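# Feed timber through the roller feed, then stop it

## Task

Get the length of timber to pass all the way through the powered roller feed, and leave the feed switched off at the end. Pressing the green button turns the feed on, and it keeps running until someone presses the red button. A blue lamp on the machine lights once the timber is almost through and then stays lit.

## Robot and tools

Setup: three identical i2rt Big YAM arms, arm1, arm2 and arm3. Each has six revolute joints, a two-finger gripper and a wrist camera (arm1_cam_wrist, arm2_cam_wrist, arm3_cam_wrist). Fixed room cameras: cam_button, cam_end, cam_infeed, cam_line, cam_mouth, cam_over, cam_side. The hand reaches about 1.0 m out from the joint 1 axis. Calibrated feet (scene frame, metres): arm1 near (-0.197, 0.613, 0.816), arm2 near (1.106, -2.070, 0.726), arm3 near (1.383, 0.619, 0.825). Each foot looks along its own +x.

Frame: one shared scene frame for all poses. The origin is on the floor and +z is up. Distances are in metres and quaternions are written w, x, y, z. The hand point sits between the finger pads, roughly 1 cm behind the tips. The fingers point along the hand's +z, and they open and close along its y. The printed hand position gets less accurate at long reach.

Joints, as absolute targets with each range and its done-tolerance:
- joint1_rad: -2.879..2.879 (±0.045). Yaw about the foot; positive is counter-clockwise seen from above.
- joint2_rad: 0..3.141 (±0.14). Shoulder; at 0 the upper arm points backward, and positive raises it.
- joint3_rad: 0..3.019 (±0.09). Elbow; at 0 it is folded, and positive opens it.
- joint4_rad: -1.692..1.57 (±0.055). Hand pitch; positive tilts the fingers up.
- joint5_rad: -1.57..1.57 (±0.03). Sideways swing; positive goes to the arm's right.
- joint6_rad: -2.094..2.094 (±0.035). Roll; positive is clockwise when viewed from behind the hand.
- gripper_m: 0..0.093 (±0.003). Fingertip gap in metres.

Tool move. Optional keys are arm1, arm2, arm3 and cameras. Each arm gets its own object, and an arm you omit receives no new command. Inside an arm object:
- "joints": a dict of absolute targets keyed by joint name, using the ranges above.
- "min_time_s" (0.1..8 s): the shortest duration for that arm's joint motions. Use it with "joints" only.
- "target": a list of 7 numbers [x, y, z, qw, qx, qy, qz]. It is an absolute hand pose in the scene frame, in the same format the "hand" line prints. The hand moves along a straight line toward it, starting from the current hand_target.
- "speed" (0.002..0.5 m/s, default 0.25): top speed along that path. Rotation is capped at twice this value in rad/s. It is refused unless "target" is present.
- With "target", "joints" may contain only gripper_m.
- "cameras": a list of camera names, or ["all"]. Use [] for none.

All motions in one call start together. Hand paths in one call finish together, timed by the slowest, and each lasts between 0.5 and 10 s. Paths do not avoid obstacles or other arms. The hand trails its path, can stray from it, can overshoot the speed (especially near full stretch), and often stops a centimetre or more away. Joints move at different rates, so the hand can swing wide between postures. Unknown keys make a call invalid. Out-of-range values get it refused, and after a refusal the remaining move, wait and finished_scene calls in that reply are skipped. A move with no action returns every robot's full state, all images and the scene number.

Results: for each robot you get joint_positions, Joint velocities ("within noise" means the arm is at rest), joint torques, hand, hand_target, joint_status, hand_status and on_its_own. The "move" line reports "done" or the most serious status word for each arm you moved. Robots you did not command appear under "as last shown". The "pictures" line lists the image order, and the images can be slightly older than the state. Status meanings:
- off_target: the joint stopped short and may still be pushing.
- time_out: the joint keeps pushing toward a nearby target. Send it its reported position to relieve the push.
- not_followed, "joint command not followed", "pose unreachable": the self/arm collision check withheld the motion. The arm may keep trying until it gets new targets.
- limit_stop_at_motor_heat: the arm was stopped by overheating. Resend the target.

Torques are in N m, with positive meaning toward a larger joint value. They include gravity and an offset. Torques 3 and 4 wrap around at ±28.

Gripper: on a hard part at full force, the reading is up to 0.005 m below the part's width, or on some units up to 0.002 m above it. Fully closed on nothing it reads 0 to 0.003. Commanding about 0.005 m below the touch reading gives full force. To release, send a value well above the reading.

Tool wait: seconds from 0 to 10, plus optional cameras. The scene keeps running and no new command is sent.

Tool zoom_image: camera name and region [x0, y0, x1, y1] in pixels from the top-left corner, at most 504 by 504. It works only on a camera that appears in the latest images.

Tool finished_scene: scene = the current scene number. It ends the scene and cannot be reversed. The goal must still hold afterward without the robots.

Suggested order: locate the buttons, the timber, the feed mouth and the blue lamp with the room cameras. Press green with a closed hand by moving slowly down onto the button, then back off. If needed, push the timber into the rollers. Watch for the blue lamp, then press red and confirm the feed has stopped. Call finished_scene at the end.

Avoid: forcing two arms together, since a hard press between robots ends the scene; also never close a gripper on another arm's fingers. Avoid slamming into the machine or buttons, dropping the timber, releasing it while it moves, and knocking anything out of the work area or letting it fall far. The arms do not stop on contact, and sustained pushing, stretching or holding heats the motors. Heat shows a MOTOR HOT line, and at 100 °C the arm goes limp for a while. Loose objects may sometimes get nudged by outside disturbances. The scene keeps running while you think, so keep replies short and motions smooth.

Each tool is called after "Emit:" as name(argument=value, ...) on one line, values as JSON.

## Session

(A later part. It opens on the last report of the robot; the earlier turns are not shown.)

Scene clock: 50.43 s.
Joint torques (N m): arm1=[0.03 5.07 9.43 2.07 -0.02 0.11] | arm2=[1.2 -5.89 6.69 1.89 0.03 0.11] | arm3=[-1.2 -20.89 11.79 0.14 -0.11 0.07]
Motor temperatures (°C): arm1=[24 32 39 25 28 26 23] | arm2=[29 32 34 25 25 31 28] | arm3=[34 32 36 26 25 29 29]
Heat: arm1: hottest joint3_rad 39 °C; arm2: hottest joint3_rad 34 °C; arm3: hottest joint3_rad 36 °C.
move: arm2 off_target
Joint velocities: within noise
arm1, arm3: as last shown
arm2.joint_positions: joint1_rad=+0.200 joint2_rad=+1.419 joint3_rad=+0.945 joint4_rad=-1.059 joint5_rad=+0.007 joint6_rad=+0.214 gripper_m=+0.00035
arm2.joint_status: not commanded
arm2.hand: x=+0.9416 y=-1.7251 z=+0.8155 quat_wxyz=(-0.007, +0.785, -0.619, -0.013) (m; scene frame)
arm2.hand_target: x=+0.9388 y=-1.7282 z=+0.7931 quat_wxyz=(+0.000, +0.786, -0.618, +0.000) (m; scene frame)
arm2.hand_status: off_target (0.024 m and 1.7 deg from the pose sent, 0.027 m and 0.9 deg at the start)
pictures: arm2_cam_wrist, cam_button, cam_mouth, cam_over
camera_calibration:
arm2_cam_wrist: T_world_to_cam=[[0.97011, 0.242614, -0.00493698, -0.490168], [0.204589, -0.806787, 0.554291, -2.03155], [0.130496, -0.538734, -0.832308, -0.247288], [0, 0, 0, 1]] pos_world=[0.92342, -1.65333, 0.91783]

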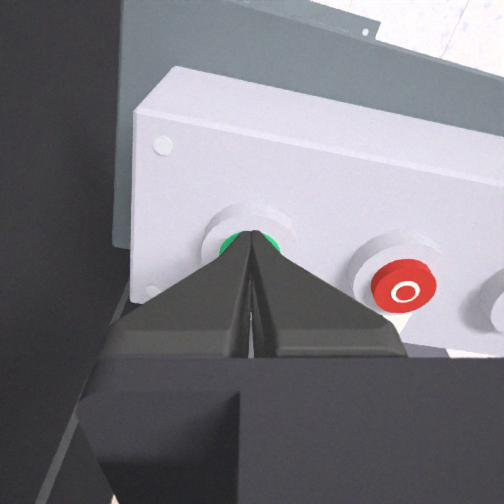

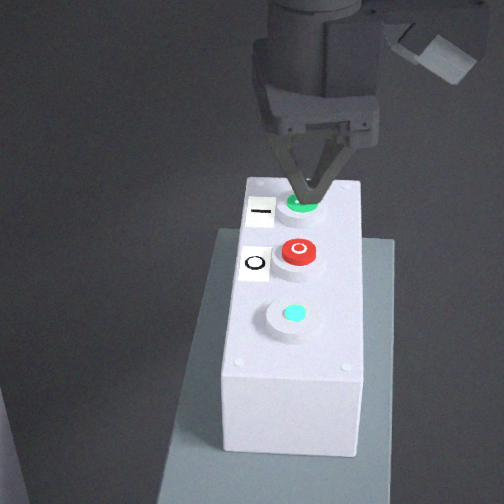

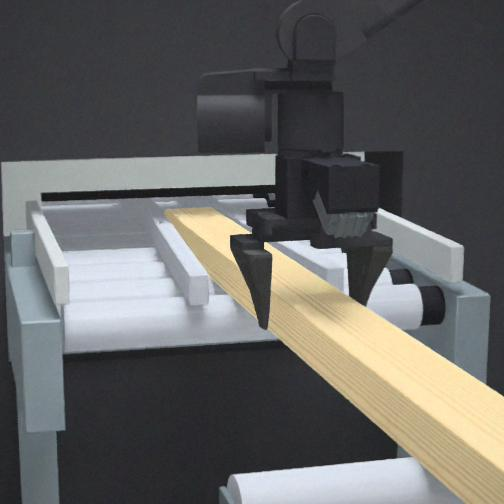

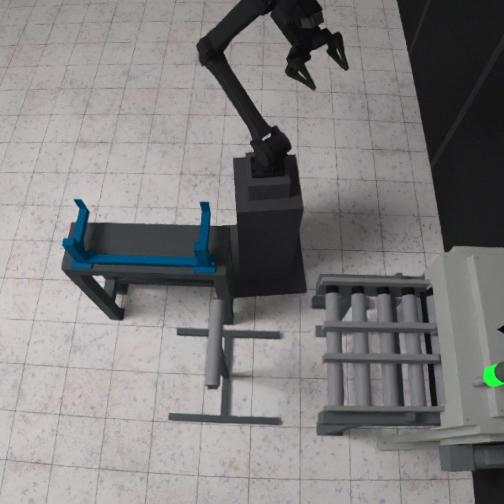

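Emit:
move(arm2={"target": [0.96, -1.73, 0.85, 0, 0.786, -0.618, 0], "speed": 0.15}, cameras=["cam_mouth", "cam_infeed", "cam_over"])

Scene clock: 51.67 s.
Joint torques (N m): arm1=[-0.15 4.95 9.44 2.06 -0.02 0.11] | arm2=[0.03 -9.93 10.74 -0.27 0.02 -0.18] | arm3=[-0.56 -20.78 11.73 0.13 -0.28 0.08]
Motor temperatures (°C): arm1=[24 32 39 25 28 26 23] | arm2=[29 32 34 25 25 31 28] | arm3=[34 32 36 26 25 29 29]
Heat: arm1: hottest joint3_rad 39 °C; arm2: hottest joint3_rad 34 °C; arm3: hottest joint3_rad 36 °C.
move: arm2 off_target
Joint velocities: within noise
arm1: as last shown
arm2.joint_positions: joint1_rad=+0.169 joint2_rad=+1.378 joint3_rad=+0.947 joint4_rad=-1.178 joint5_rad=+0.007 joint6_rad=+0.184 gripper_m=+0.00035
arm2.joint_status: not commanded
arm2.hand: x=+0.9634 y=-1.7450 z=+0.8307 quat_wxyz=(+0.010, +0.785, -0.619, +0.021) (m; scene frame)
arm2.hand_target: x=+0.9603 y=-1.7306 z=+0.8500 quat_wxyz=(+0.000, +0.786, -0.618, +0.000) (m; scene frame)
arm2.hand_status: off_target (0.025 m and 2.7 deg from the pose sent, 0.039 m and 1.7 deg at the start)
arm3.joint_positions: joint1_rad=-0.139 joint2_rad=+2.291 joint3_rad=+1.732 joint4_rad=-1.012 joint5_rad=-0.017 joint6_rad=-1.825 gripper_m=+0.08493
arm3.joint_status: not commanded
arm3.hand: x=+1.2221 y=-0.0064 z=+0.7430 quat_wxyz=(-0.004, +0.000, -1.000, -0.001) (m; scene frame)
arm3.hand_target: x=+1.2155 y=-0.0276 z=+0.7563 quat_wxyz=(+0.000, +0.000, -1.000, +0.021) (m; scene frame)
arm3.hand_status: not commanded
pictures: cam_infeed, cam_mouth, cam_over

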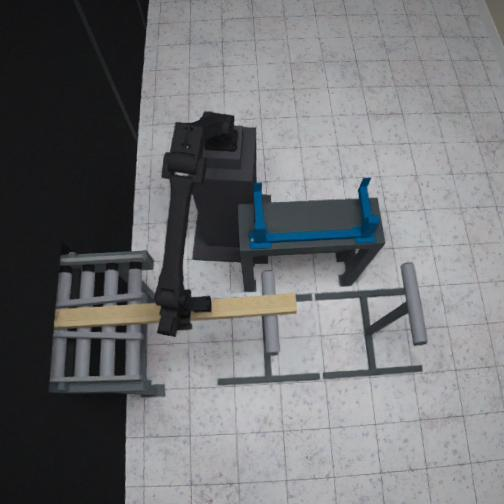

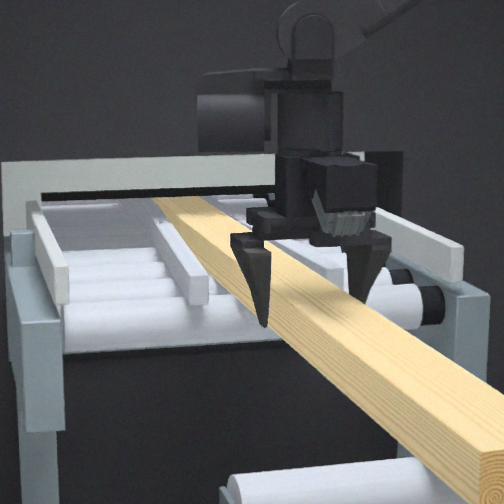

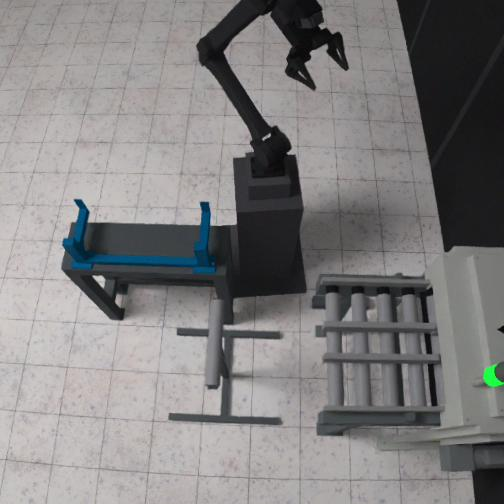

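Emit:
move(arm2={"target": [0.996, -1.729, 0.828, 0, 0.786, -0.618, 0], "speed": 0.15}, cameras=["cam_mouth", "cam_over", "arm2_cam_wrist", "cam_side", "arm1_cam_wrist"])

Scene clock: 53.10 s.
Joint torques (N m): arm1=[-0.03 4.89 9.44 2.09 -0.02 0.11] | arm2=[-0.26 -9.82 7.64 0.75 -0.07 -0.15] | arm3=[0.09 -20.84 11.78 0.23 -0.35 0.04]
Motor temperatures (°C): arm1=[24 32 39 25 27 26 23] | arm2=[29 32 34 25 25 31 28] | arm3=[34 32 36 26 25 29 29]
Heat: arm1: hottest joint3_rad 39 °C; arm2: hottest joint3_rad 34 °C; arm3: hottest joint3_rad 36 °C.
move: arm2 done
Joint velocities: within noise
arm1: as last shown
arm2.joint_positions: joint1_rad=+0.074 joint2_rad=+1.373 joint3_rad=+0.924 joint4_rad=-1.135 joint5_rad=+0.007 joint6_rad=+0.089 gripper_m=+0.00035
arm2.joint_status: not commanded
arm2.hand: x=+0.9946 y=-1.7317 z=+0.8242 quat_wxyz=(+0.005, +0.785, -0.619, +0.010) (m; scene frame)
arm2.hand_target: x=+0.9961 y=-1.7291 z=+0.8279 quat_wxyz=(+0.000, +0.786, -0.618, +0.000) (m; scene frame)
arm2.hand_status: done (0.005 m and 1.3 deg from the pose sent, 0.036 m and 2.7 deg at the start)
arm3.joint_positions: joint1_rad=-0.143 joint2_rad=+2.291 joint3_rad=+1.732 joint4_rad=-1.015 joint5_rad=-0.015 joint6_rad=-1.825 gripper_m=+0.08494
arm3.joint_status: not commanded
arm3.hand: x=+1.2192 y=-0.0051 z=+0.7430 quat_wxyz=(-0.003, -0.002, -1.000, -0.002) (m; scene frame)
arm3.hand_target: x=+1.2154 y=-0.0276 z=+0.7563 quat_wxyz=(+0.000, +0.000, -1.000, +0.021) (m; scene frame)
arm3.hand_status: not commanded
pictures: arm1_cam_wrist, arm2_cam_wrist, cam_mouth, cam_over, cam_side
camera_calibration:
arm2_cam_wrist: T_world_to_cam=[[0.970397, 0.241474, 0.00440648, -0.549819], [0.19134, -0.779806, 0.596064, -2.02709], [0.14737, -0.577576, -0.802925, -0.358956], [0, 0, 0, 1]] pos_world=[0.974305, -1.65529, 0.922481]

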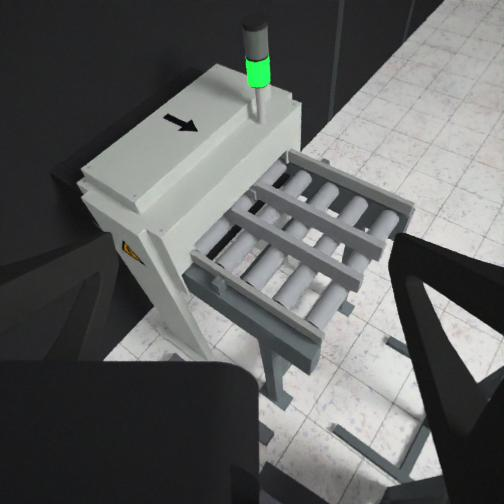

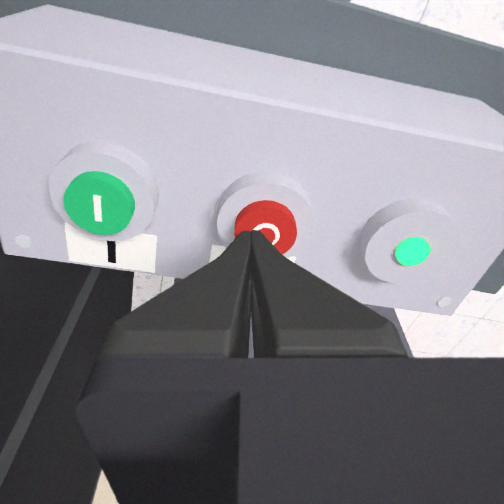

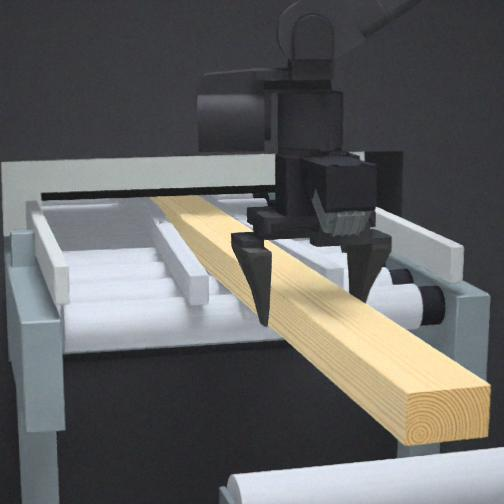

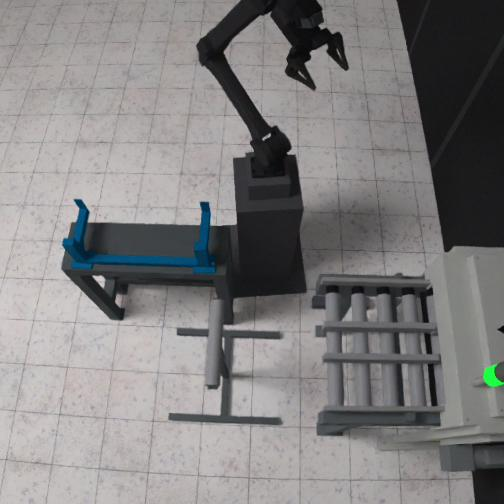

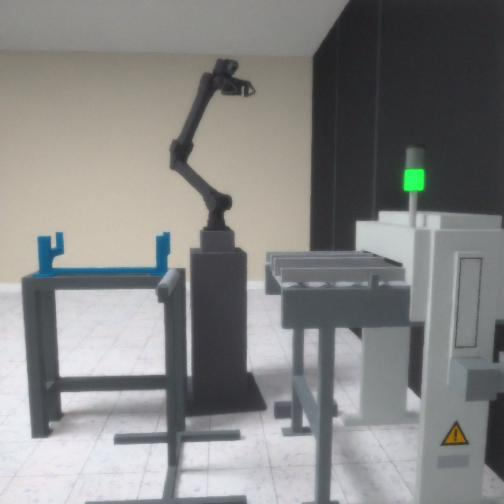

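Emit:
wait(seconds=2, cameras=["cam_mouth", "cam_over", "cam_side"])

Scene clock: 55.23 s.
Joint torques (N m): arm1=[0.03 4.89 9.48 2.1 -0.01 0.11] | arm2=[-0.21 -9.23 7.65 0.81 -0.12 -0.03] | arm3=[0.26 -20.89 11.84 0.42 -0.51 0.11]
Motor temperatures (°C): arm1=[24 32 39 25 27 26 23] | arm2=[29 32 34 25 25 31 28] | arm3=[34 31 36 26 25 29 29]
Heat: arm1: hottest joint3_rad 39 °C; arm2: hottest joint3_rad 34 °C; arm3: hottest joint3_rad 36 °C.
Joint velocities: within noise
arm1.joint_positions: joint1_rad=+0.613 joint2_rad=+0.594 joint3_rad=+1.478 joint4_rad=-1.263 joint5_rad=+0.039 joint6_rad=+0.085 gripper_m=+0.09396
arm1.joint_status: not commanded
arm1.hand: x=-0.0691 y=+0.4460 z=+1.4212 quat_wxyz=(-0.522, -0.384, -0.729, +0.222) (m; scene frame)
arm1.hand_target: x=-0.0721 y=+0.4493 z=+1.4299 quat_wxyz=(-0.530, -0.381, -0.723, +0.225) (m; scene frame)
arm1.hand_status: not commanded
arm2.joint_positions: joint1_rad=+0.074 joint2_rad=+1.373 joint3_rad=+0.924 joint4_rad=-1.135 joint5_rad=+0.007 joint6_rad=+0.089 gripper_m=+0.00035
arm2.joint_status: not commanded
arm2.hand: x=+0.9946 y=-1.7317 z=+0.8242 quat_wxyz=(+0.005, +0.785, -0.619, +0.010) (m; scene frame)
arm2.hand_target: x=+0.9961 y=-1.7291 z=+0.8279 quat_wxyz=(+0.000, +0.786, -0.618, +0.000) (m; scene frame)
arm2.hand_status: done (0.005 m and 1.3 deg from the pose sent, 0.036 m and 2.7 deg at the start)
arm3.joint_positions: joint1_rad=-0.150 joint2_rad=+2.291 joint3_rad=+1.732 joint4_rad=-1.020 joint5_rad=-0.011 joint6_rad=-1.830 gripper_m=+0.08494
arm3.joint_status: not commanded
arm3.hand: x=+1.2143 y=-0.0025 z=+0.7431 quat_wxyz=(-0.001, -0.003, -1.000, -0.005) (m; scene frame)
arm3.hand_target: x=+1.2153 y=-0.0276 z=+0.7563 quat_wxyz=(+0.001, +0.000, -1.000, +0.021) (m; scene frame)
arm3.hand_status: not commanded
wait: 2.00 s; at rest by 0.13 s
pictures: cam_mouth, cam_over, cam_side

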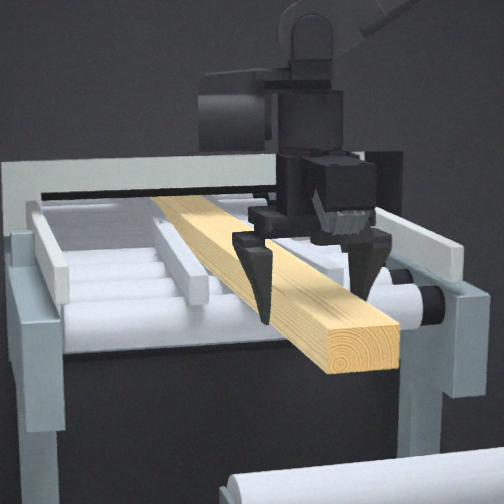

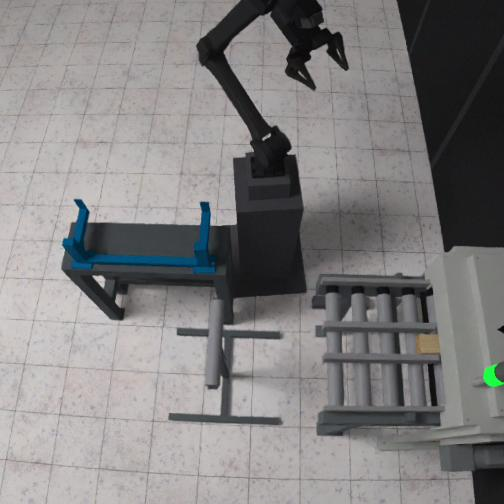

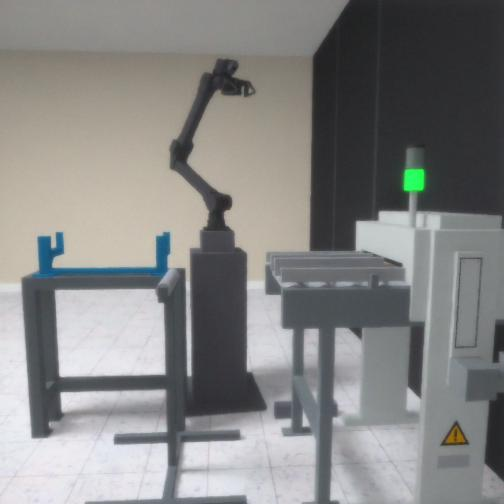

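Emit:
move(arm3={"target": [1.30, 0.1, 1.0, 0, 0, 1, 0], "speed": 0.2}, cameras=["cam_mouth", "cam_over", "cam_side"])

Scene clock: 57.60 s.
Joint torques (N m): arm1=[0.03 5.01 9.46 2.09 -0.02 0.11] | arm2=[-0.73 -10.29 7.56 0.81 -0.1 -0.06] | arm3=[0.56 -17.26 7.98 0.01 -0.03 0.16]
Motor temperatures (°C): arm1=[24 32 39 25 27 26 23] | arm2=[29 32 35 25 25 31 28] | arm3=[34 32 36 26 25 29 29]
Heat: arm1: hottest joint3_rad 39 °C; arm2: hottest joint3_rad 35 °C; arm3: hottest joint3_rad 36 °C.
move: arm3 done
Joint velocities: within noise
arm1, arm2: as last shown
arm3.joint_positions: joint1_rad=-0.059 joint2_rad=+1.745 joint3_rad=+1.555 joint4_rad=-1.375 joint5_rad=-0.012 joint6_rad=-1.744 gripper_m=+0.08494
arm3.joint_status: not commanded
arm3.hand: x=+1.2942 y=+0.0953 z=+0.9943 quat_wxyz=(-0.001, +0.000, -1.000, +0.001) (m; scene frame)
arm3.hand_target: x=+1.2999 y=+0.0999 z=+1.0000 quat_wxyz=(+0.000, +0.000, -1.000, +0.000) (m; scene frame)
arm3.hand_status: done (0.009 m and 0.2 deg from the pose sent, 0.290 m and 0.7 deg at the start)
pictures: cam_mouth, cam_over, cam_side

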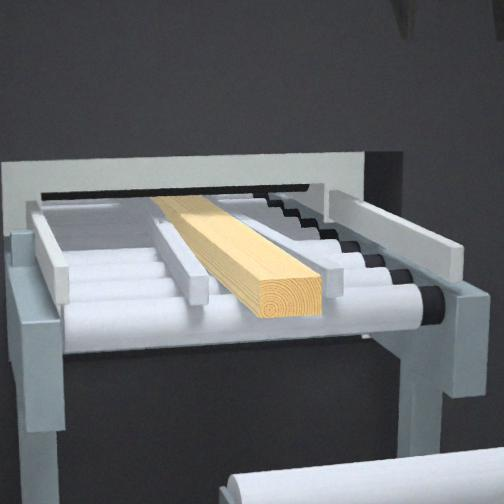

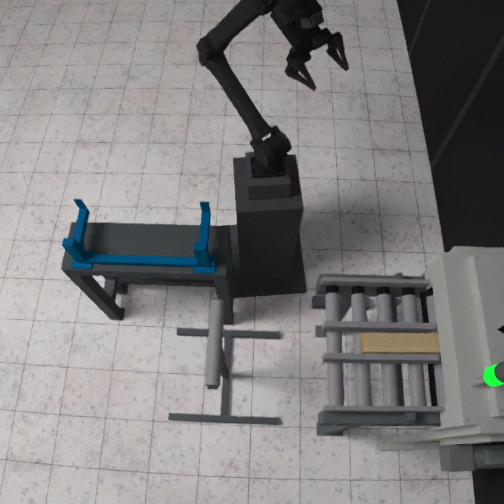

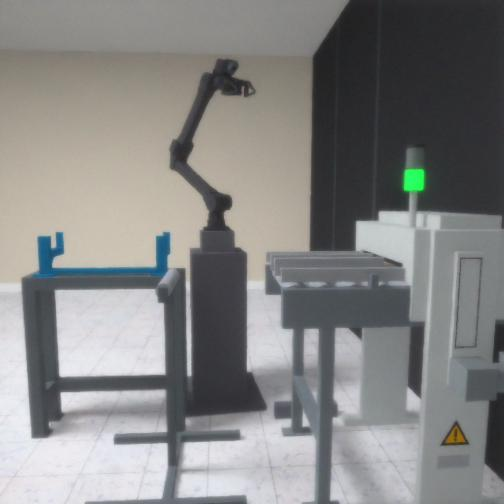

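Emit:
wait(seconds=2.5, cameras=["cam_mouth", "cam_over", "cam_side"])

Scene clock: 60.47 s.
Joint torques (N m): arm1=[-0.03 4.95 9.46 2.06 -0.02 0.11] | arm2=[-0.91 -9.93 7.62 0.8 -0.07 -0.11] | arm3=[0.56 -17.32 8.13 -0.1 -0.05 0.18]
Motor temperatures (°C): arm1=[24 32 39 25 27 26 23] | arm2=[29 32 35 25 25 31 28] | arm3=[34 32 36 26 25 29 29]
Heat: arm1: hottest joint3_rad 39 °C; arm2: hottest joint3_rad 35 °C; arm3: hottest joint3_rad 36 °C.
Joint velocities: within noise
arm1.joint_positions: joint1_rad=+0.613 joint2_rad=+0.594 joint3_rad=+1.478 joint4_rad=-1.263 joint5_rad=+0.039 joint6_rad=+0.085 gripper_m=+0.09396
arm1.joint_status: not commanded
arm1.hand: x=-0.0691 y=+0.4460 z=+1.4212 quat_wxyz=(-0.522, -0.384, -0.729, +0.222) (m; scene frame)
arm1.hand_target: x=-0.0721 y=+0.4493 z=+1.4299 quat_wxyz=(-0.530, -0.381, -0.723, +0.225) (m; scene frame)
arm1.hand_status: not commanded
arm2.joint_positions: joint1_rad=+0.074 joint2_rad=+1.373 joint3_rad=+0.924 joint4_rad=-1.135 joint5_rad=+0.007 joint6_rad=+0.089 gripper_m=+0.00035
arm2.joint_status: not commanded
arm2.hand: x=+0.9946 y=-1.7317 z=+0.8242 quat_wxyz=(+0.005, +0.785, -0.619, +0.010) (m; scene frame)
arm2.hand_target: x=+0.9961 y=-1.7291 z=+0.8279 quat_wxyz=(+0.000, +0.786, -0.618, +0.000) (m; scene frame)
arm2.hand_status: not commanded
arm3.joint_positions: joint1_rad=-0.059 joint2_rad=+1.745 joint3_rad=+1.555 joint4_rad=-1.375 joint5_rad=-0.012 joint6_rad=-1.743 gripper_m=+0.08494
arm3.joint_status: not commanded
arm3.hand: x=+1.2942 y=+0.0953 z=+0.9943 quat_wxyz=(-0.001, -0.001, -1.000, +0.001) (m; scene frame)
arm3.hand_target: x=+1.2999 y=+0.0999 z=+1.0000 quat_wxyz=(+0.000, +0.000, -1.000, +0.000) (m; scene frame)
arm3.hand_status: done (0.009 m and 0.2 deg from the pose sent, 0.290 m and 0.7 deg at the start)
wait: 2.50 s; at rest from the start
pictures: cam_mouth, cam_over, cam_side

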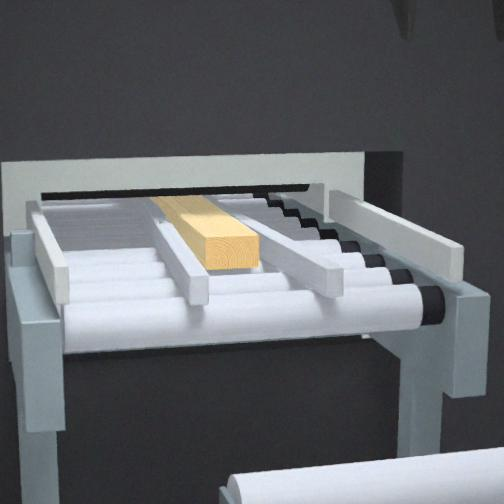

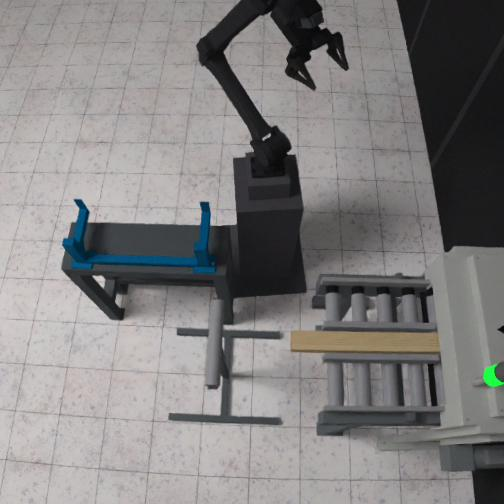

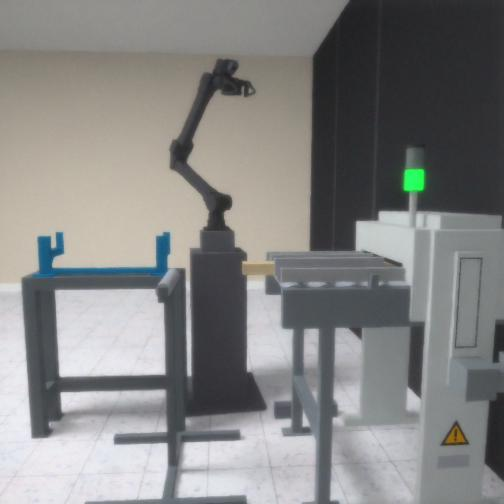

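Emit:
wait(seconds=2.2, cameras=["cam_mouth", "cam_over", "cam_side"])

Scene clock: 62.80 s.
Joint torques (N m): arm1=[0.03 5.07 9.48 2.09 -0.02 0.1] | arm2=[-0.15 -9.93 7.61 0.75 -0.09 -0.12] | arm3=[0.44 -17.44 8.12 -0.01 -0.04 0.17]
Motor temperatures (°C): arm1=[24 32 39 25 27 25 23] | arm2=[29 32 35 25 25 30 28] | arm3=[34 32 35 26 25 29 29]
Heat: arm1: hottest joint3_rad 39 °C; arm2: hottest joint3_rad 35 °C; arm3: hottest joint3_rad 35 °C.
Joint velocities: within noise
arm1.joint_positions: joint1_rad=+0.613 joint2_rad=+0.594 joint3_rad=+1.478 joint4_rad=-1.263 joint5_rad=+0.039 joint6_rad=+0.085 gripper_m=+0.09396
arm1.joint_status: not commanded
arm1.hand: x=-0.0691 y=+0.4460 z=+1.4212 quat_wxyz=(-0.522, -0.384, -0.729, +0.222) (m; scene frame)
arm1.hand_target: x=-0.0721 y=+0.4493 z=+1.4299 quat_wxyz=(-0.530, -0.381, -0.723, +0.225) (m; scene frame)
arm1.hand_status: not commanded
arm2.joint_positions: joint1_rad=+0.074 joint2_rad=+1.373 joint3_rad=+0.924 joint4_rad=-1.135 joint5_rad=+0.007 joint6_rad=+0.089 gripper_m=+0.00035
arm2.joint_status: not commanded
arm2.hand: x=+0.9946 y=-1.7317 z=+0.8242 quat_wxyz=(+0.005, +0.785, -0.619, +0.010) (m; scene frame)
arm2.hand_target: x=+0.9961 y=-1.7291 z=+0.8279 quat_wxyz=(+0.000, +0.786, -0.618, +0.000) (m; scene frame)
arm2.hand_status: not commanded
arm3.joint_positions: joint1_rad=-0.059 joint2_rad=+1.745 joint3_rad=+1.555 joint4_rad=-1.375 joint5_rad=-0.012 joint6_rad=-1.743 gripper_m=+0.08494
arm3.joint_status: not commanded
arm3.hand: x=+1.2942 y=+0.0953 z=+0.9943 quat_wxyz=(-0.001, -0.001, -1.000, +0.001) (m; scene frame)
arm3.hand_target: x=+1.2999 y=+0.0999 z=+1.0000 quat_wxyz=(+0.000, +0.000, -1.000, +0.000) (m; scene frame)
arm3.hand_status: done (0.009 m and 0.2 deg from the pose sent, 0.290 m and 0.7 deg at the start)
wait: 2.20 s; at rest by 0.13 s
pictures: cam_mouth, cam_over, cam_side

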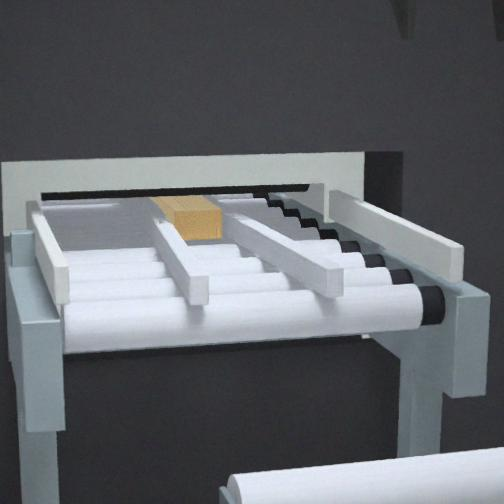

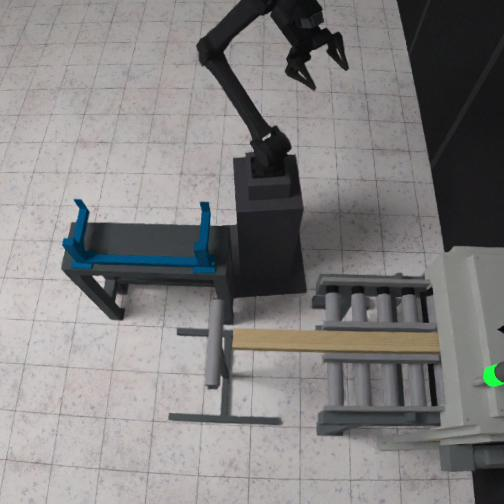

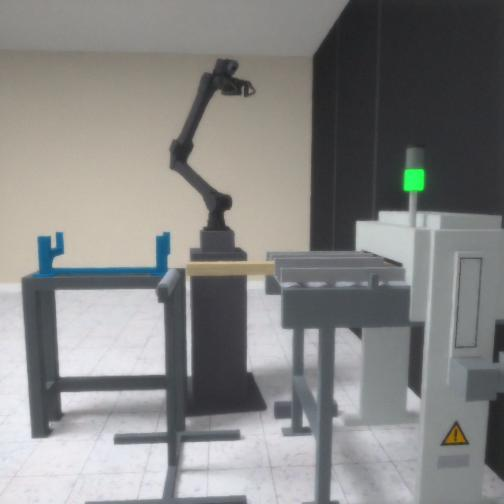

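Emit:
wait(seconds=1.5, cameras=["cam_mouth", "cam_over", "cam_side"])

Scene clock: 64.37 s.
Joint torques (N m): arm1=[-0.09 4.95 9.44 2.13 -0.02 0.11] | arm2=[-0.21 -9.88 7.54 1.02 -0.09 -0.11] | arm3=[0.5 -17.44 8.17 -0.06 -0.04 0.18]
Motor temperatures (°C): arm1=[24 32 39 25 27 25 23] | arm2=[29 32 35 25 25 30 28] | arm3=[34 33 35 26 25 29 29]
Heat: arm1: hottest joint3_rad 39 °C; arm2: hottest joint3_rad 35 °C; arm3: hottest joint3_rad 35 °C.
Joint velocities: within noise
arm1.joint_positions: joint1_rad=+0.613 joint2_rad=+0.594 joint3_rad=+1.478 joint4_rad=-1.263 joint5_rad=+0.039 joint6_rad=+0.085 gripper_m=+0.09396
arm1.joint_status: not commanded
arm1.hand: x=-0.0691 y=+0.4460 z=+1.4212 quat_wxyz=(-0.522, -0.384, -0.729, +0.222) (m; scene frame)
arm1.hand_target: x=-0.0721 y=+0.4493 z=+1.4299 quat_wxyz=(-0.530, -0.381, -0.723, +0.225) (m; scene frame)
arm1.hand_status: not commanded
arm2.joint_positions: joint1_rad=+0.074 joint2_rad=+1.373 joint3_rad=+0.924 joint4_rad=-1.135 joint5_rad=+0.007 joint6_rad=+0.089 gripper_m=+0.00035
arm2.joint_status: not commanded
arm2.hand: x=+0.9946 y=-1.7317 z=+0.8242 quat_wxyz=(+0.005, +0.785, -0.619, +0.010) (m; scene frame)
arm2.hand_target: x=+0.9961 y=-1.7291 z=+0.8279 quat_wxyz=(+0.000, +0.786, -0.618, +0.000) (m; scene frame)
arm2.hand_status: not commanded
arm3.joint_positions: joint1_rad=-0.059 joint2_rad=+1.745 joint3_rad=+1.555 joint4_rad=-1.375 joint5_rad=-0.012 joint6_rad=-1.743 gripper_m=+0.08494
arm3.joint_status: not commanded
arm3.hand: x=+1.2942 y=+0.0953 z=+0.9943 quat_wxyz=(-0.001, -0.001, -1.000, +0.001) (m; scene frame)
arm3.hand_target: x=+1.2999 y=+0.0999 z=+1.0000 quat_wxyz=(+0.000, +0.000, -1.000, +0.000) (m; scene frame)
arm3.hand_status: done (0.009 m and 0.2 deg from the pose sent, 0.290 m and 0.7 deg at the start)
wait: 1.50 s; at rest by 0.20 s
pictures: cam_mouth, cam_over, cam_side

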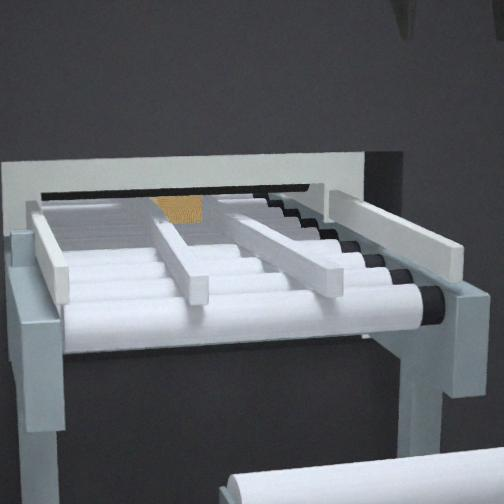

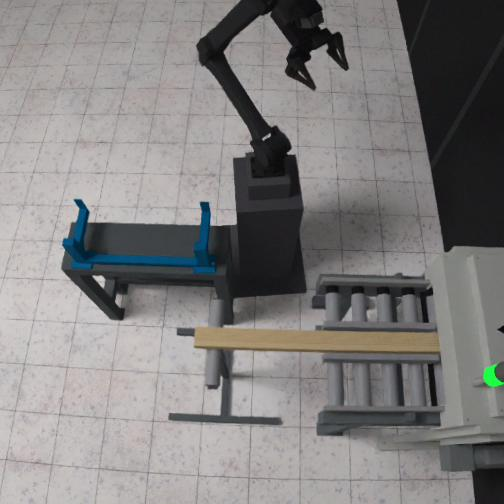

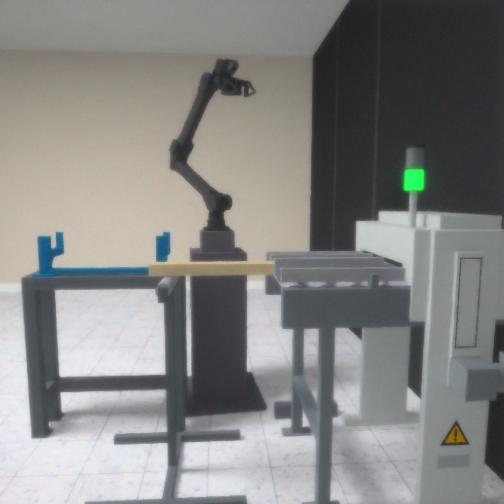

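Emit:
wait(seconds=1.0, cameras=["cam_mouth", "cam_over", "cam_side"])

Scene clock: 65.43 s.
Joint torques (N m): arm1=[0.03 5.01 9.44 2.1 -0.02 0.12] | arm2=[-0.44 -9.7 7.58 0.76 -0.08 -0.16] | arm3=[0.56 -17.38 8.09 -0.03 -0.04 0.18]
Motor temperatures (°C): arm1=[24 32 40 25 27 25 23] | arm2=[29 32 35 25 25 30 28] | arm3=[34 33 35 26 25 29 29]
Heat: arm1: hottest joint3_rad 40 °C; arm2: hottest joint3_rad 35 °C; arm3: hottest joint3_rad 35 °C.
Joint velocities: within noise
arm1.joint_positions: joint1_rad=+0.613 joint2_rad=+0.594 joint3_rad=+1.478 joint4_rad=-1.263 joint5_rad=+0.039 joint6_rad=+0.085 gripper_m=+0.09396
arm1.joint_status: not commanded
arm1.hand: x=-0.0691 y=+0.4460 z=+1.4212 quat_wxyz=(-0.522, -0.384, -0.729, +0.222) (m; scene frame)
arm1.hand_target: x=-0.0721 y=+0.4493 z=+1.4299 quat_wxyz=(-0.530, -0.381, -0.723, +0.225) (m; scene frame)
arm1.hand_status: not commanded
arm2.joint_positions: joint1_rad=+0.074 joint2_rad=+1.373 joint3_rad=+0.924 joint4_rad=-1.135 joint5_rad=+0.007 joint6_rad=+0.089 gripper_m=+0.00035
arm2.joint_status: not commanded
arm2.hand: x=+0.9946 y=-1.7317 z=+0.8242 quat_wxyz=(+0.005, +0.785, -0.619, +0.010) (m; scene frame)
arm2.hand_target: x=+0.9961 y=-1.7291 z=+0.8279 quat_wxyz=(+0.000, +0.786, -0.618, +0.000) (m; scene frame)
arm2.hand_status: not commanded
arm3.joint_positions: joint1_rad=-0.059 joint2_rad=+1.745 joint3_rad=+1.555 joint4_rad=-1.375 joint5_rad=-0.012 joint6_rad=-1.743 gripper_m=+0.08494
arm3.joint_status: not commanded
arm3.hand: x=+1.2942 y=+0.0953 z=+0.9943 quat_wxyz=(-0.001, -0.001, -1.000, +0.001) (m; scene frame)
arm3.hand_target: x=+1.2999 y=+0.0999 z=+1.0000 quat_wxyz=(+0.000, +0.000, -1.000, +0.000) (m; scene frame)
arm3.hand_status: done (0.009 m and 0.2 deg from the pose sent, 0.290 m and 0.7 deg at the start)
wait: 1.00 s; at rest by 0.20 s
pictures: cam_mouth, cam_over, cam_side

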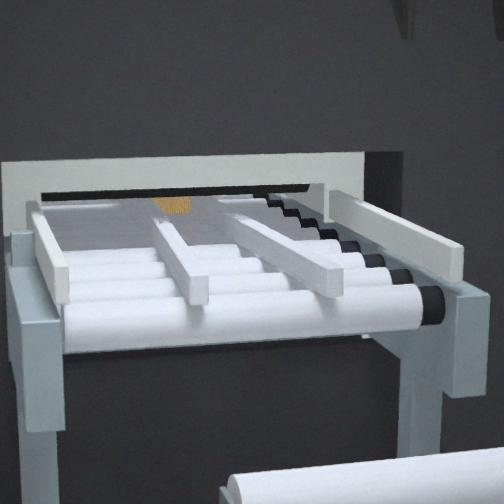

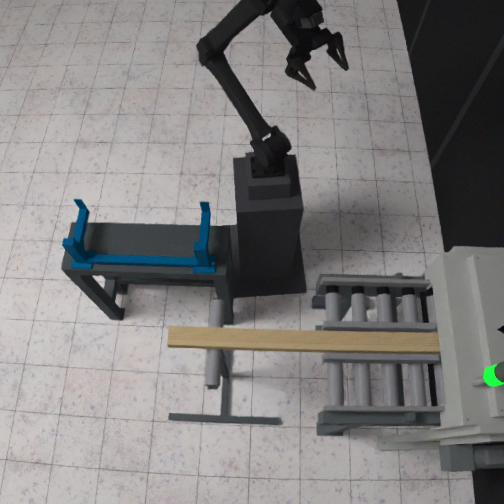

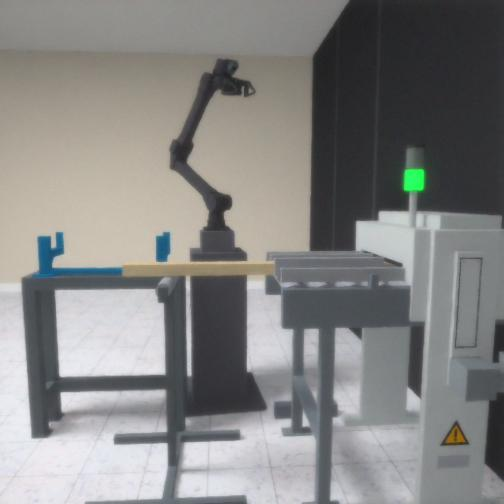

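Emit:
wait(seconds=0.7, cameras=["cam_mouth", "cam_over", "cam_side"])

Scene clock: 66.23 s.
Joint torques (N m): arm1=[-0.09 4.95 9.46 2.09 -0.02 0.1] | arm2=[-0.15 -10.58 7.64 0.72 -0.1 -0.11] | arm3=[0.67 -17.2 8.13 -0.05 -0.04 0.18]
Motor temperatures (°C): arm1=[24 32 40 25 27 25 23] | arm2=[29 32 35 25 25 30 28] | arm3=[34 33 35 26 25 29 29]
Heat: arm1: hottest joint3_rad 40 °C; arm2: hottest joint3_rad 35 °C; arm3: hottest joint3_rad 35 °C.
Joint velocities: within noise
arm1.joint_positions: joint1_rad=+0.613 joint2_rad=+0.594 joint3_rad=+1.478 joint4_rad=-1.263 joint5_rad=+0.039 joint6_rad=+0.085 gripper_m=+0.09396
arm1.joint_status: not commanded
arm1.hand: x=-0.0691 y=+0.4460 z=+1.4212 quat_wxyz=(-0.522, -0.384, -0.729, +0.222) (m; scene frame)
arm1.hand_target: x=-0.0721 y=+0.4493 z=+1.4299 quat_wxyz=(-0.530, -0.381, -0.723, +0.225) (m; scene frame)
arm1.hand_status: not commanded
arm2.joint_positions: joint1_rad=+0.074 joint2_rad=+1.373 joint3_rad=+0.924 joint4_rad=-1.135 joint5_rad=+0.007 joint6_rad=+0.089 gripper_m=+0.00035
arm2.joint_status: not commanded
arm2.hand: x=+0.9946 y=-1.7317 z=+0.8242 quat_wxyz=(+0.005, +0.785, -0.619, +0.010) (m; scene frame)
arm2.hand_target: x=+0.9961 y=-1.7291 z=+0.8279 quat_wxyz=(+0.000, +0.786, -0.618, +0.000) (m; scene frame)
arm2.hand_status: not commanded
arm3.joint_positions: joint1_rad=-0.059 joint2_rad=+1.745 joint3_rad=+1.555 joint4_rad=-1.375 joint5_rad=-0.012 joint6_rad=-1.743 gripper_m=+0.08494
arm3.joint_status: not commanded
arm3.hand: x=+1.2942 y=+0.0953 z=+0.9943 quat_wxyz=(-0.001, -0.001, -1.000, +0.001) (m; scene frame)
arm3.hand_target: x=+1.2999 y=+0.0999 z=+1.0000 quat_wxyz=(+0.000, +0.000, -1.000, +0.000) (m; scene frame)
arm3.hand_status: done (0.009 m and 0.2 deg from the pose sent, 0.290 m and 0.7 deg at the start)
wait: 0.70 s; at rest by 0.17 s
pictures: cam_mouth, cam_over, cam_side

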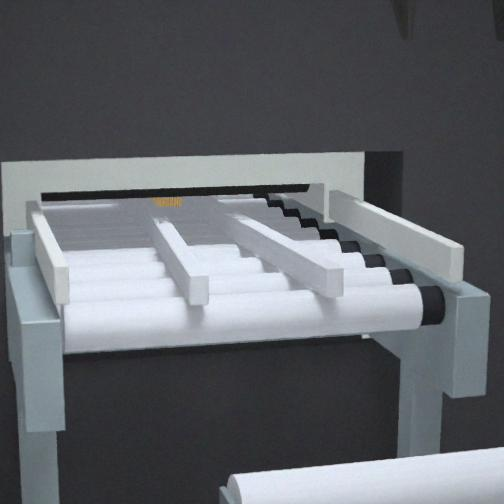

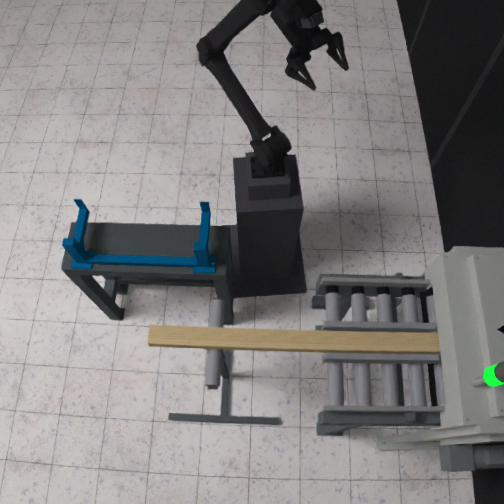

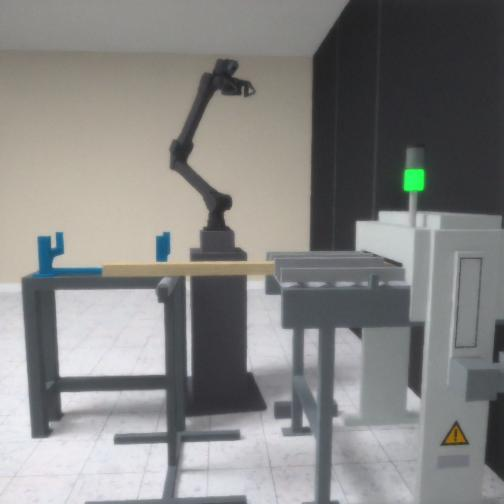

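Emit:
wait(seconds=0.6, cameras=["cam_mouth", "cam_over", "cam_side"])

Scene clock: 67.03 s.
Joint torques (N m): arm1=[0.09 5.01 9.46 2.1 -0.02 0.11] | arm2=[-0.03 -9.52 7.6 0.81 -0.05 -0.06] | arm3=[0.38 -17.67 8.03 0.01 -0.05 0.19]
Motor temperatures (°C): arm1=[24 32 40 25 27 25 23] | arm2=[29 32 35 25 25 30 28] | arm3=[34 33 35 26 25 29 29]
Heat: arm1: hottest joint3_rad 40 °C; arm2: hottest joint3_rad 35 °C; arm3: hottest joint3_rad 35 °C.
Joint velocities: within noise
arm1.joint_positions: joint1_rad=+0.613 joint2_rad=+0.594 joint3_rad=+1.478 joint4_rad=-1.263 joint5_rad=+0.039 joint6_rad=+0.085 gripper_m=+0.09396
arm1.joint_status: not commanded
arm1.hand: x=-0.0691 y=+0.4460 z=+1.4212 quat_wxyz=(-0.522, -0.384, -0.729, +0.222) (m; scene frame)
arm1.hand_target: x=-0.0721 y=+0.4493 z=+1.4299 quat_wxyz=(-0.530, -0.381, -0.723, +0.225) (m; scene frame)
arm1.hand_status: not commanded
arm2.joint_positions: joint1_rad=+0.074 joint2_rad=+1.373 joint3_rad=+0.924 joint4_rad=-1.135 joint5_rad=+0.007 joint6_rad=+0.089 gripper_m=+0.00035
arm2.joint_status: not commanded
arm2.hand: x=+0.9946 y=-1.7317 z=+0.8242 quat_wxyz=(+0.005, +0.785, -0.619, +0.010) (m; scene frame)
arm2.hand_target: x=+0.9961 y=-1.7291 z=+0.8279 quat_wxyz=(+0.000, +0.786, -0.618, +0.000) (m; scene frame)
arm2.hand_status: not commanded
arm3.joint_positions: joint1_rad=-0.059 joint2_rad=+1.745 joint3_rad=+1.555 joint4_rad=-1.375 joint5_rad=-0.012 joint6_rad=-1.743 gripper_m=+0.08494
arm3.joint_status: not commanded
arm3.hand: x=+1.2942 y=+0.0953 z=+0.9943 quat_wxyz=(-0.001, -0.001, -1.000, +0.001) (m; scene frame)
arm3.hand_target: x=+1.2999 y=+0.0999 z=+1.0000 quat_wxyz=(+0.000, +0.000, -1.000, +0.000) (m; scene frame)
arm3.hand_status: done (0.009 m and 0.2 deg from the pose sent, 0.290 m and 0.7 deg at the start)
wait: 0.60 s; at rest by 0.07 s
pictures: cam_mouth, cam_over, cam_side

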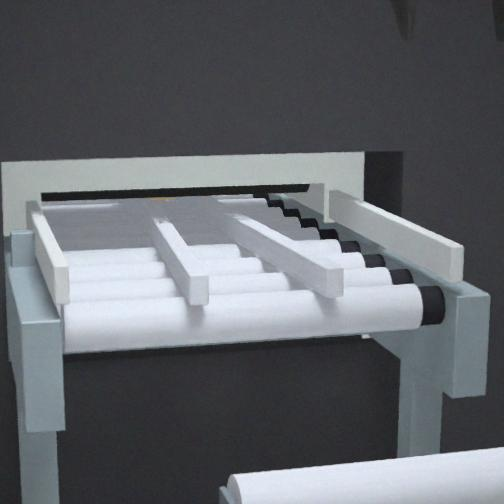

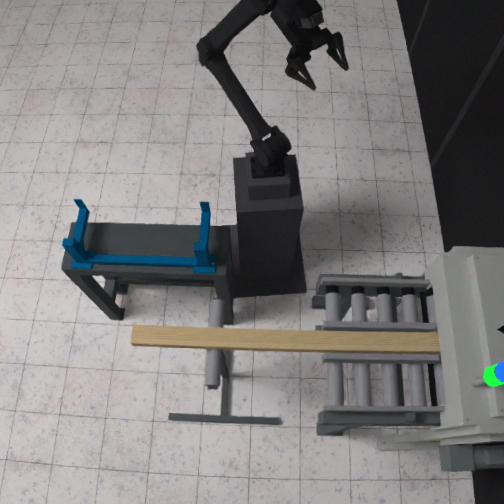

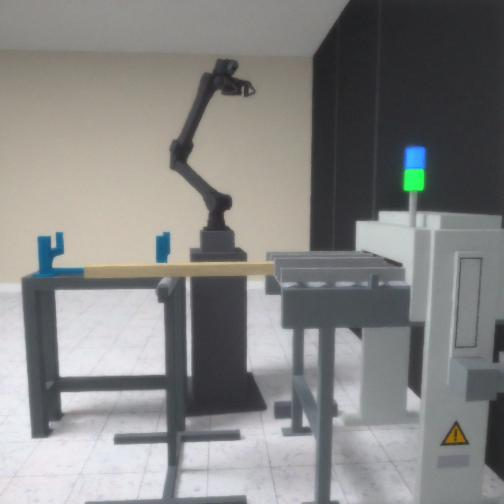

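Emit:
move(arm2={"target": [0.998, -1.727, 0.79, 0, 0.786, -0.618, 0], "speed": 0.06}, cameras=["cam_button", "cam_over", "cam_side"])

Scene clock: 68.30 s.
Joint torques (N m): arm1=[-0.03 5.07 9.43 2.1 -0.02 0.11] | arm2=[-0.5 -5.01 5.75 2.66 -0.12 -0.1] | arm3=[0.38 -17.38 8.13 -0.05 -0.05 0.18]
Motor temperatures (°C): arm1=[24 32 40 25 27 25 23] | arm2=[29 32 35 25 25 30 28] | arm3=[34 33 35 26 25 29 29]
Heat: arm1: hottest joint3_rad 40 °C; arm2: hottest joint3_rad 35 °C; arm3: hottest joint3_rad 35 °C.
move: arm2 off_target
Joint velocities: within noise
arm1, arm3: as last shown
arm2.joint_positions: joint1_rad=+0.070 joint2_rad=+1.371 joint3_rad=+0.894 joint4_rad=-1.070 joint5_rad=+0.007 joint6_rad=+0.083 gripper_m=+0.00035
arm2.joint_status: not commanded
arm2.hand: x=+0.9946 y=-1.7279 z=+0.8144 quat_wxyz=(-0.005, +0.786, -0.618, -0.005) (m; scene frame)
arm2.hand_target: x=+0.9983 y=-1.7284 z=+0.7914 quat_wxyz=(+0.000, +0.786, -0.618, +0.000) (m; scene frame)
arm2.hand_status: off_target (0.025 m and 0.8 deg from the pose sent, 0.035 m and 1.3 deg at the start)
pictures: cam_button, cam_over, cam_side

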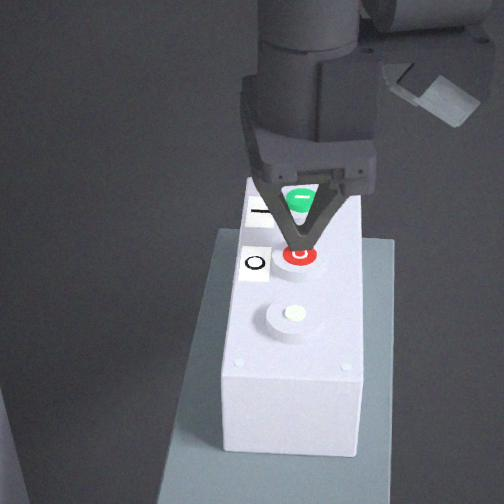

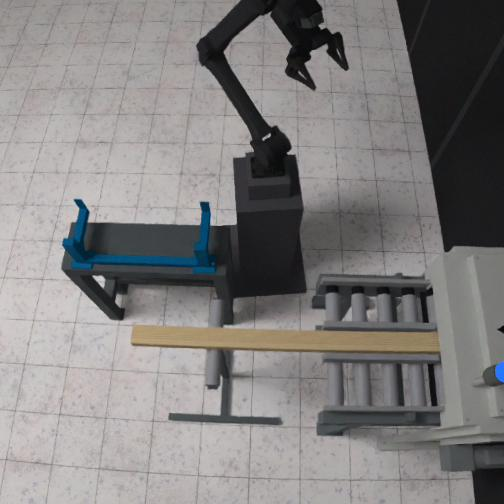

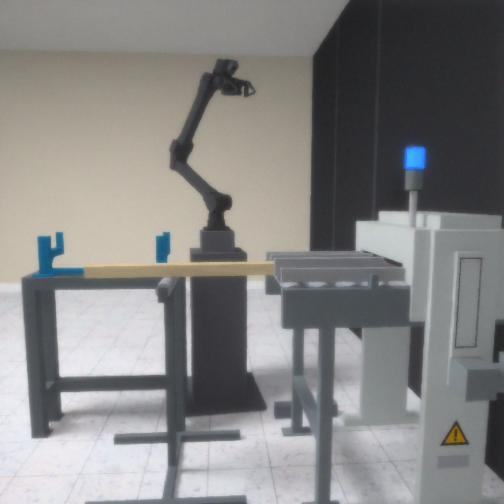

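Emit:
move(arm2={"target": [0.968, -1.73, 0.845, 0, 0.786, -0.618, 0], "speed": 0.15})

Emit:
move(arm2={"target": [0.939, -1.729, 0.826, 0, 0.786, -0.618, 0], "speed": 0.15}, cameras=["arm2_cam_wrist"])

Scene clock: 69.73 s.
Joint torques (N m): arm1=[0.15 5.07 9.43 2.07 -0.03 0.12] | arm2=[0.67 -9.41 11.11 -0.03 -0.01 0.1] | arm3=[0.56 -17.55 8.2 -0.08 -0.05 0.17]
Motor temperatures (°C): arm1=[24 32 40 25 27 25 23] | arm2=[29 32 35 25 25 30 28] | arm3=[34 33 34 26 25 29 29]
Heat: arm1: hottest joint3_rad 40 °C; arm2: hottest joint3_rad 35 °C; arm3: hottest joint1_rad 34 °C.
move: arm2 off_target
Joint velocities: within noise
arm1, arm3: as last shown
arm2.joint_positions: joint1_rad=+0.135 joint2_rad=+1.370 joint3_rad=+0.924 joint4_rad=-1.164 joint5_rad=+0.006 joint6_rad=+0.142 gripper_m=+0.00035
arm2.joint_status: not commanded
arm2.hand: x=+0.9767 y=-1.7457 z=+0.8254 quat_wxyz=(+0.012, +0.787, -0.616, +0.021) (m; scene frame)
arm2.hand_target: x=+0.9683 y=-1.7307 z=+0.8451 quat_wxyz=(+0.000, +0.786, -0.618, +0.000) (m; scene frame)
arm2.hand_status: off_target (0.027 m and 2.8 deg from the pose sent, 0.041 m and 0.8 deg at the start)
pictures: none

Scene clock: 70.90 s.
Joint torques (N m): arm1=[0.09 4.95 9.43 2.09 -0.02 0.11] | arm2=[0.79 -7.77 11.23 0.51 0.04 0.06] | arm3=[0.44 -17.38 8.1 -0.08 -0.05 0.18]
Motor temperatures (°C): arm1=[24 32 40 25 27 25 23] | arm2=[29 32 35 25 25 30 28] | arm3=[34 33 34 26 25 29 29]
Heat: arm1: hottest joint3_rad 40 °C; arm2: hottest joint3_rad 35 °C; arm3: hottest joint1_rad 34 °C.
move: arm2 off_target
Joint velocities: within noise
arm1, arm3: as last shown
arm2.joint_positions: joint1_rad=+0.203 joint2_rad=+1.396 joint3_rad=+0.924 joint4_rad=-1.130 joint5_rad=+0.005 joint6_rad=+0.213 gripper_m=+0.00035
arm2.joint_status: not commanded
arm2.hand: x=+0.9514 y=-1.7486 z=+0.8169 quat_wxyz=(+0.009, +0.787, -0.617, +0.017) (m; scene frame)
arm2.hand_target: x=+0.9393 y=-1.7298 z=+0.8266 quat_wxyz=(+0.000, +0.786, -0.618, +0.000) (m; scene frame)
arm2.hand_status: off_target (0.025 m and 2.2 deg from the pose sent, 0.041 m and 2.8 deg at the start)
pictures: arm2_cam_wrist
camera_calibration:
arm2_cam_wrist: T_world_to_cam=[[0.968764, 0.247873, 0.00745494, -0.493497], [0.192232, -0.769615, 0.608884, -2.0212], [0.156663, -0.588431, -0.793225, -0.403905], [0, 0, 0, 1]] pos_world=[0.929898, -1.67089, 0.913966]

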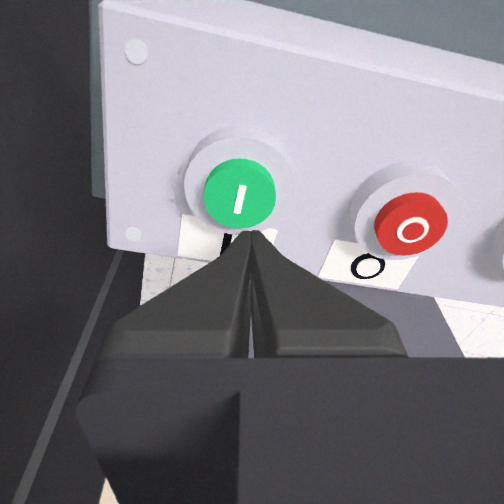

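Emit:
move(arm2={"target": [0.939, -1.727, 0.85, 0, 0.786, -0.618, 0], "speed": 0.15}, cameras=["arm2_cam_wrist"])

Scene clock: 76.00 s.
Joint torques (N m): arm1=[0.03 4.95 9.43 2.09 -0.01 0.11] | arm2=[0.5 -8.64 11.33 -0.06 0.04 0.07] | arm3=[0.44 -17.38 8.08 -0.02 -0.06 0.18]
Motor temperatures (°C): arm1=[24 32 40 25 27 25 23] | arm2=[29 32 36 25 25 30 28] | arm3=[34 34 34 26 25 29 28]
Heat: arm1: hottest joint3_rad 40 °C; arm2: hottest joint3_rad 36 °C; arm3: hottest joint1_rad 34 °C.
move: arm2 off_target
Joint velocities: within noise
arm1, arm3: as last shown
arm2.joint_positions: joint1_rad=+0.203 joint2_rad=+1.396 joint3_rad=+0.971 joint4_rad=-1.178 joint5_rad=+0.005 joint6_rad=+0.213 gripper_m=+0.00035
arm2.joint_status: not commanded
arm2.hand: x=+0.9482 y=-1.7418 z=+0.8329 quat_wxyz=(+0.009, +0.787, -0.617, +0.018) (m; scene frame)
arm2.hand_target: x=+0.9393 y=-1.7276 z=+0.8502 quat_wxyz=(+0.000, +0.786, -0.618, +0.000) (m; scene frame)
arm2.hand_status: off_target (0.024 m and 2.3 deg from the pose sent, 0.042 m and 2.3 deg at the start)
pictures: arm2_cam_wrist
camera_calibration:
arm2_cam_wrist: T_world_to_cam=[[0.968849, 0.247534, 0.00770031, -0.493095], [0.191638, -0.769039, 0.609798, -2.02423], [0.156868, -0.589326, -0.792519, -0.389145], [0, 0, 0, 1]] pos_world=[0.926698, -1.66399, 0.929765]

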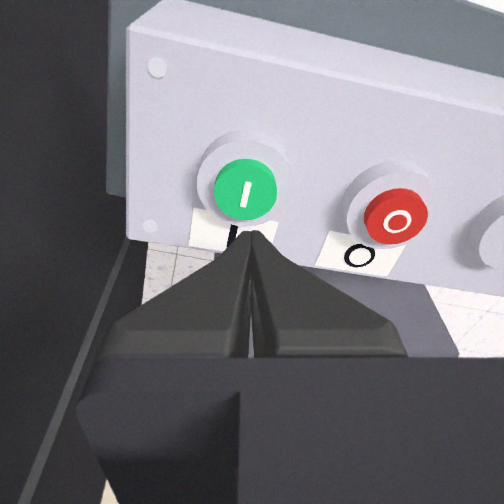

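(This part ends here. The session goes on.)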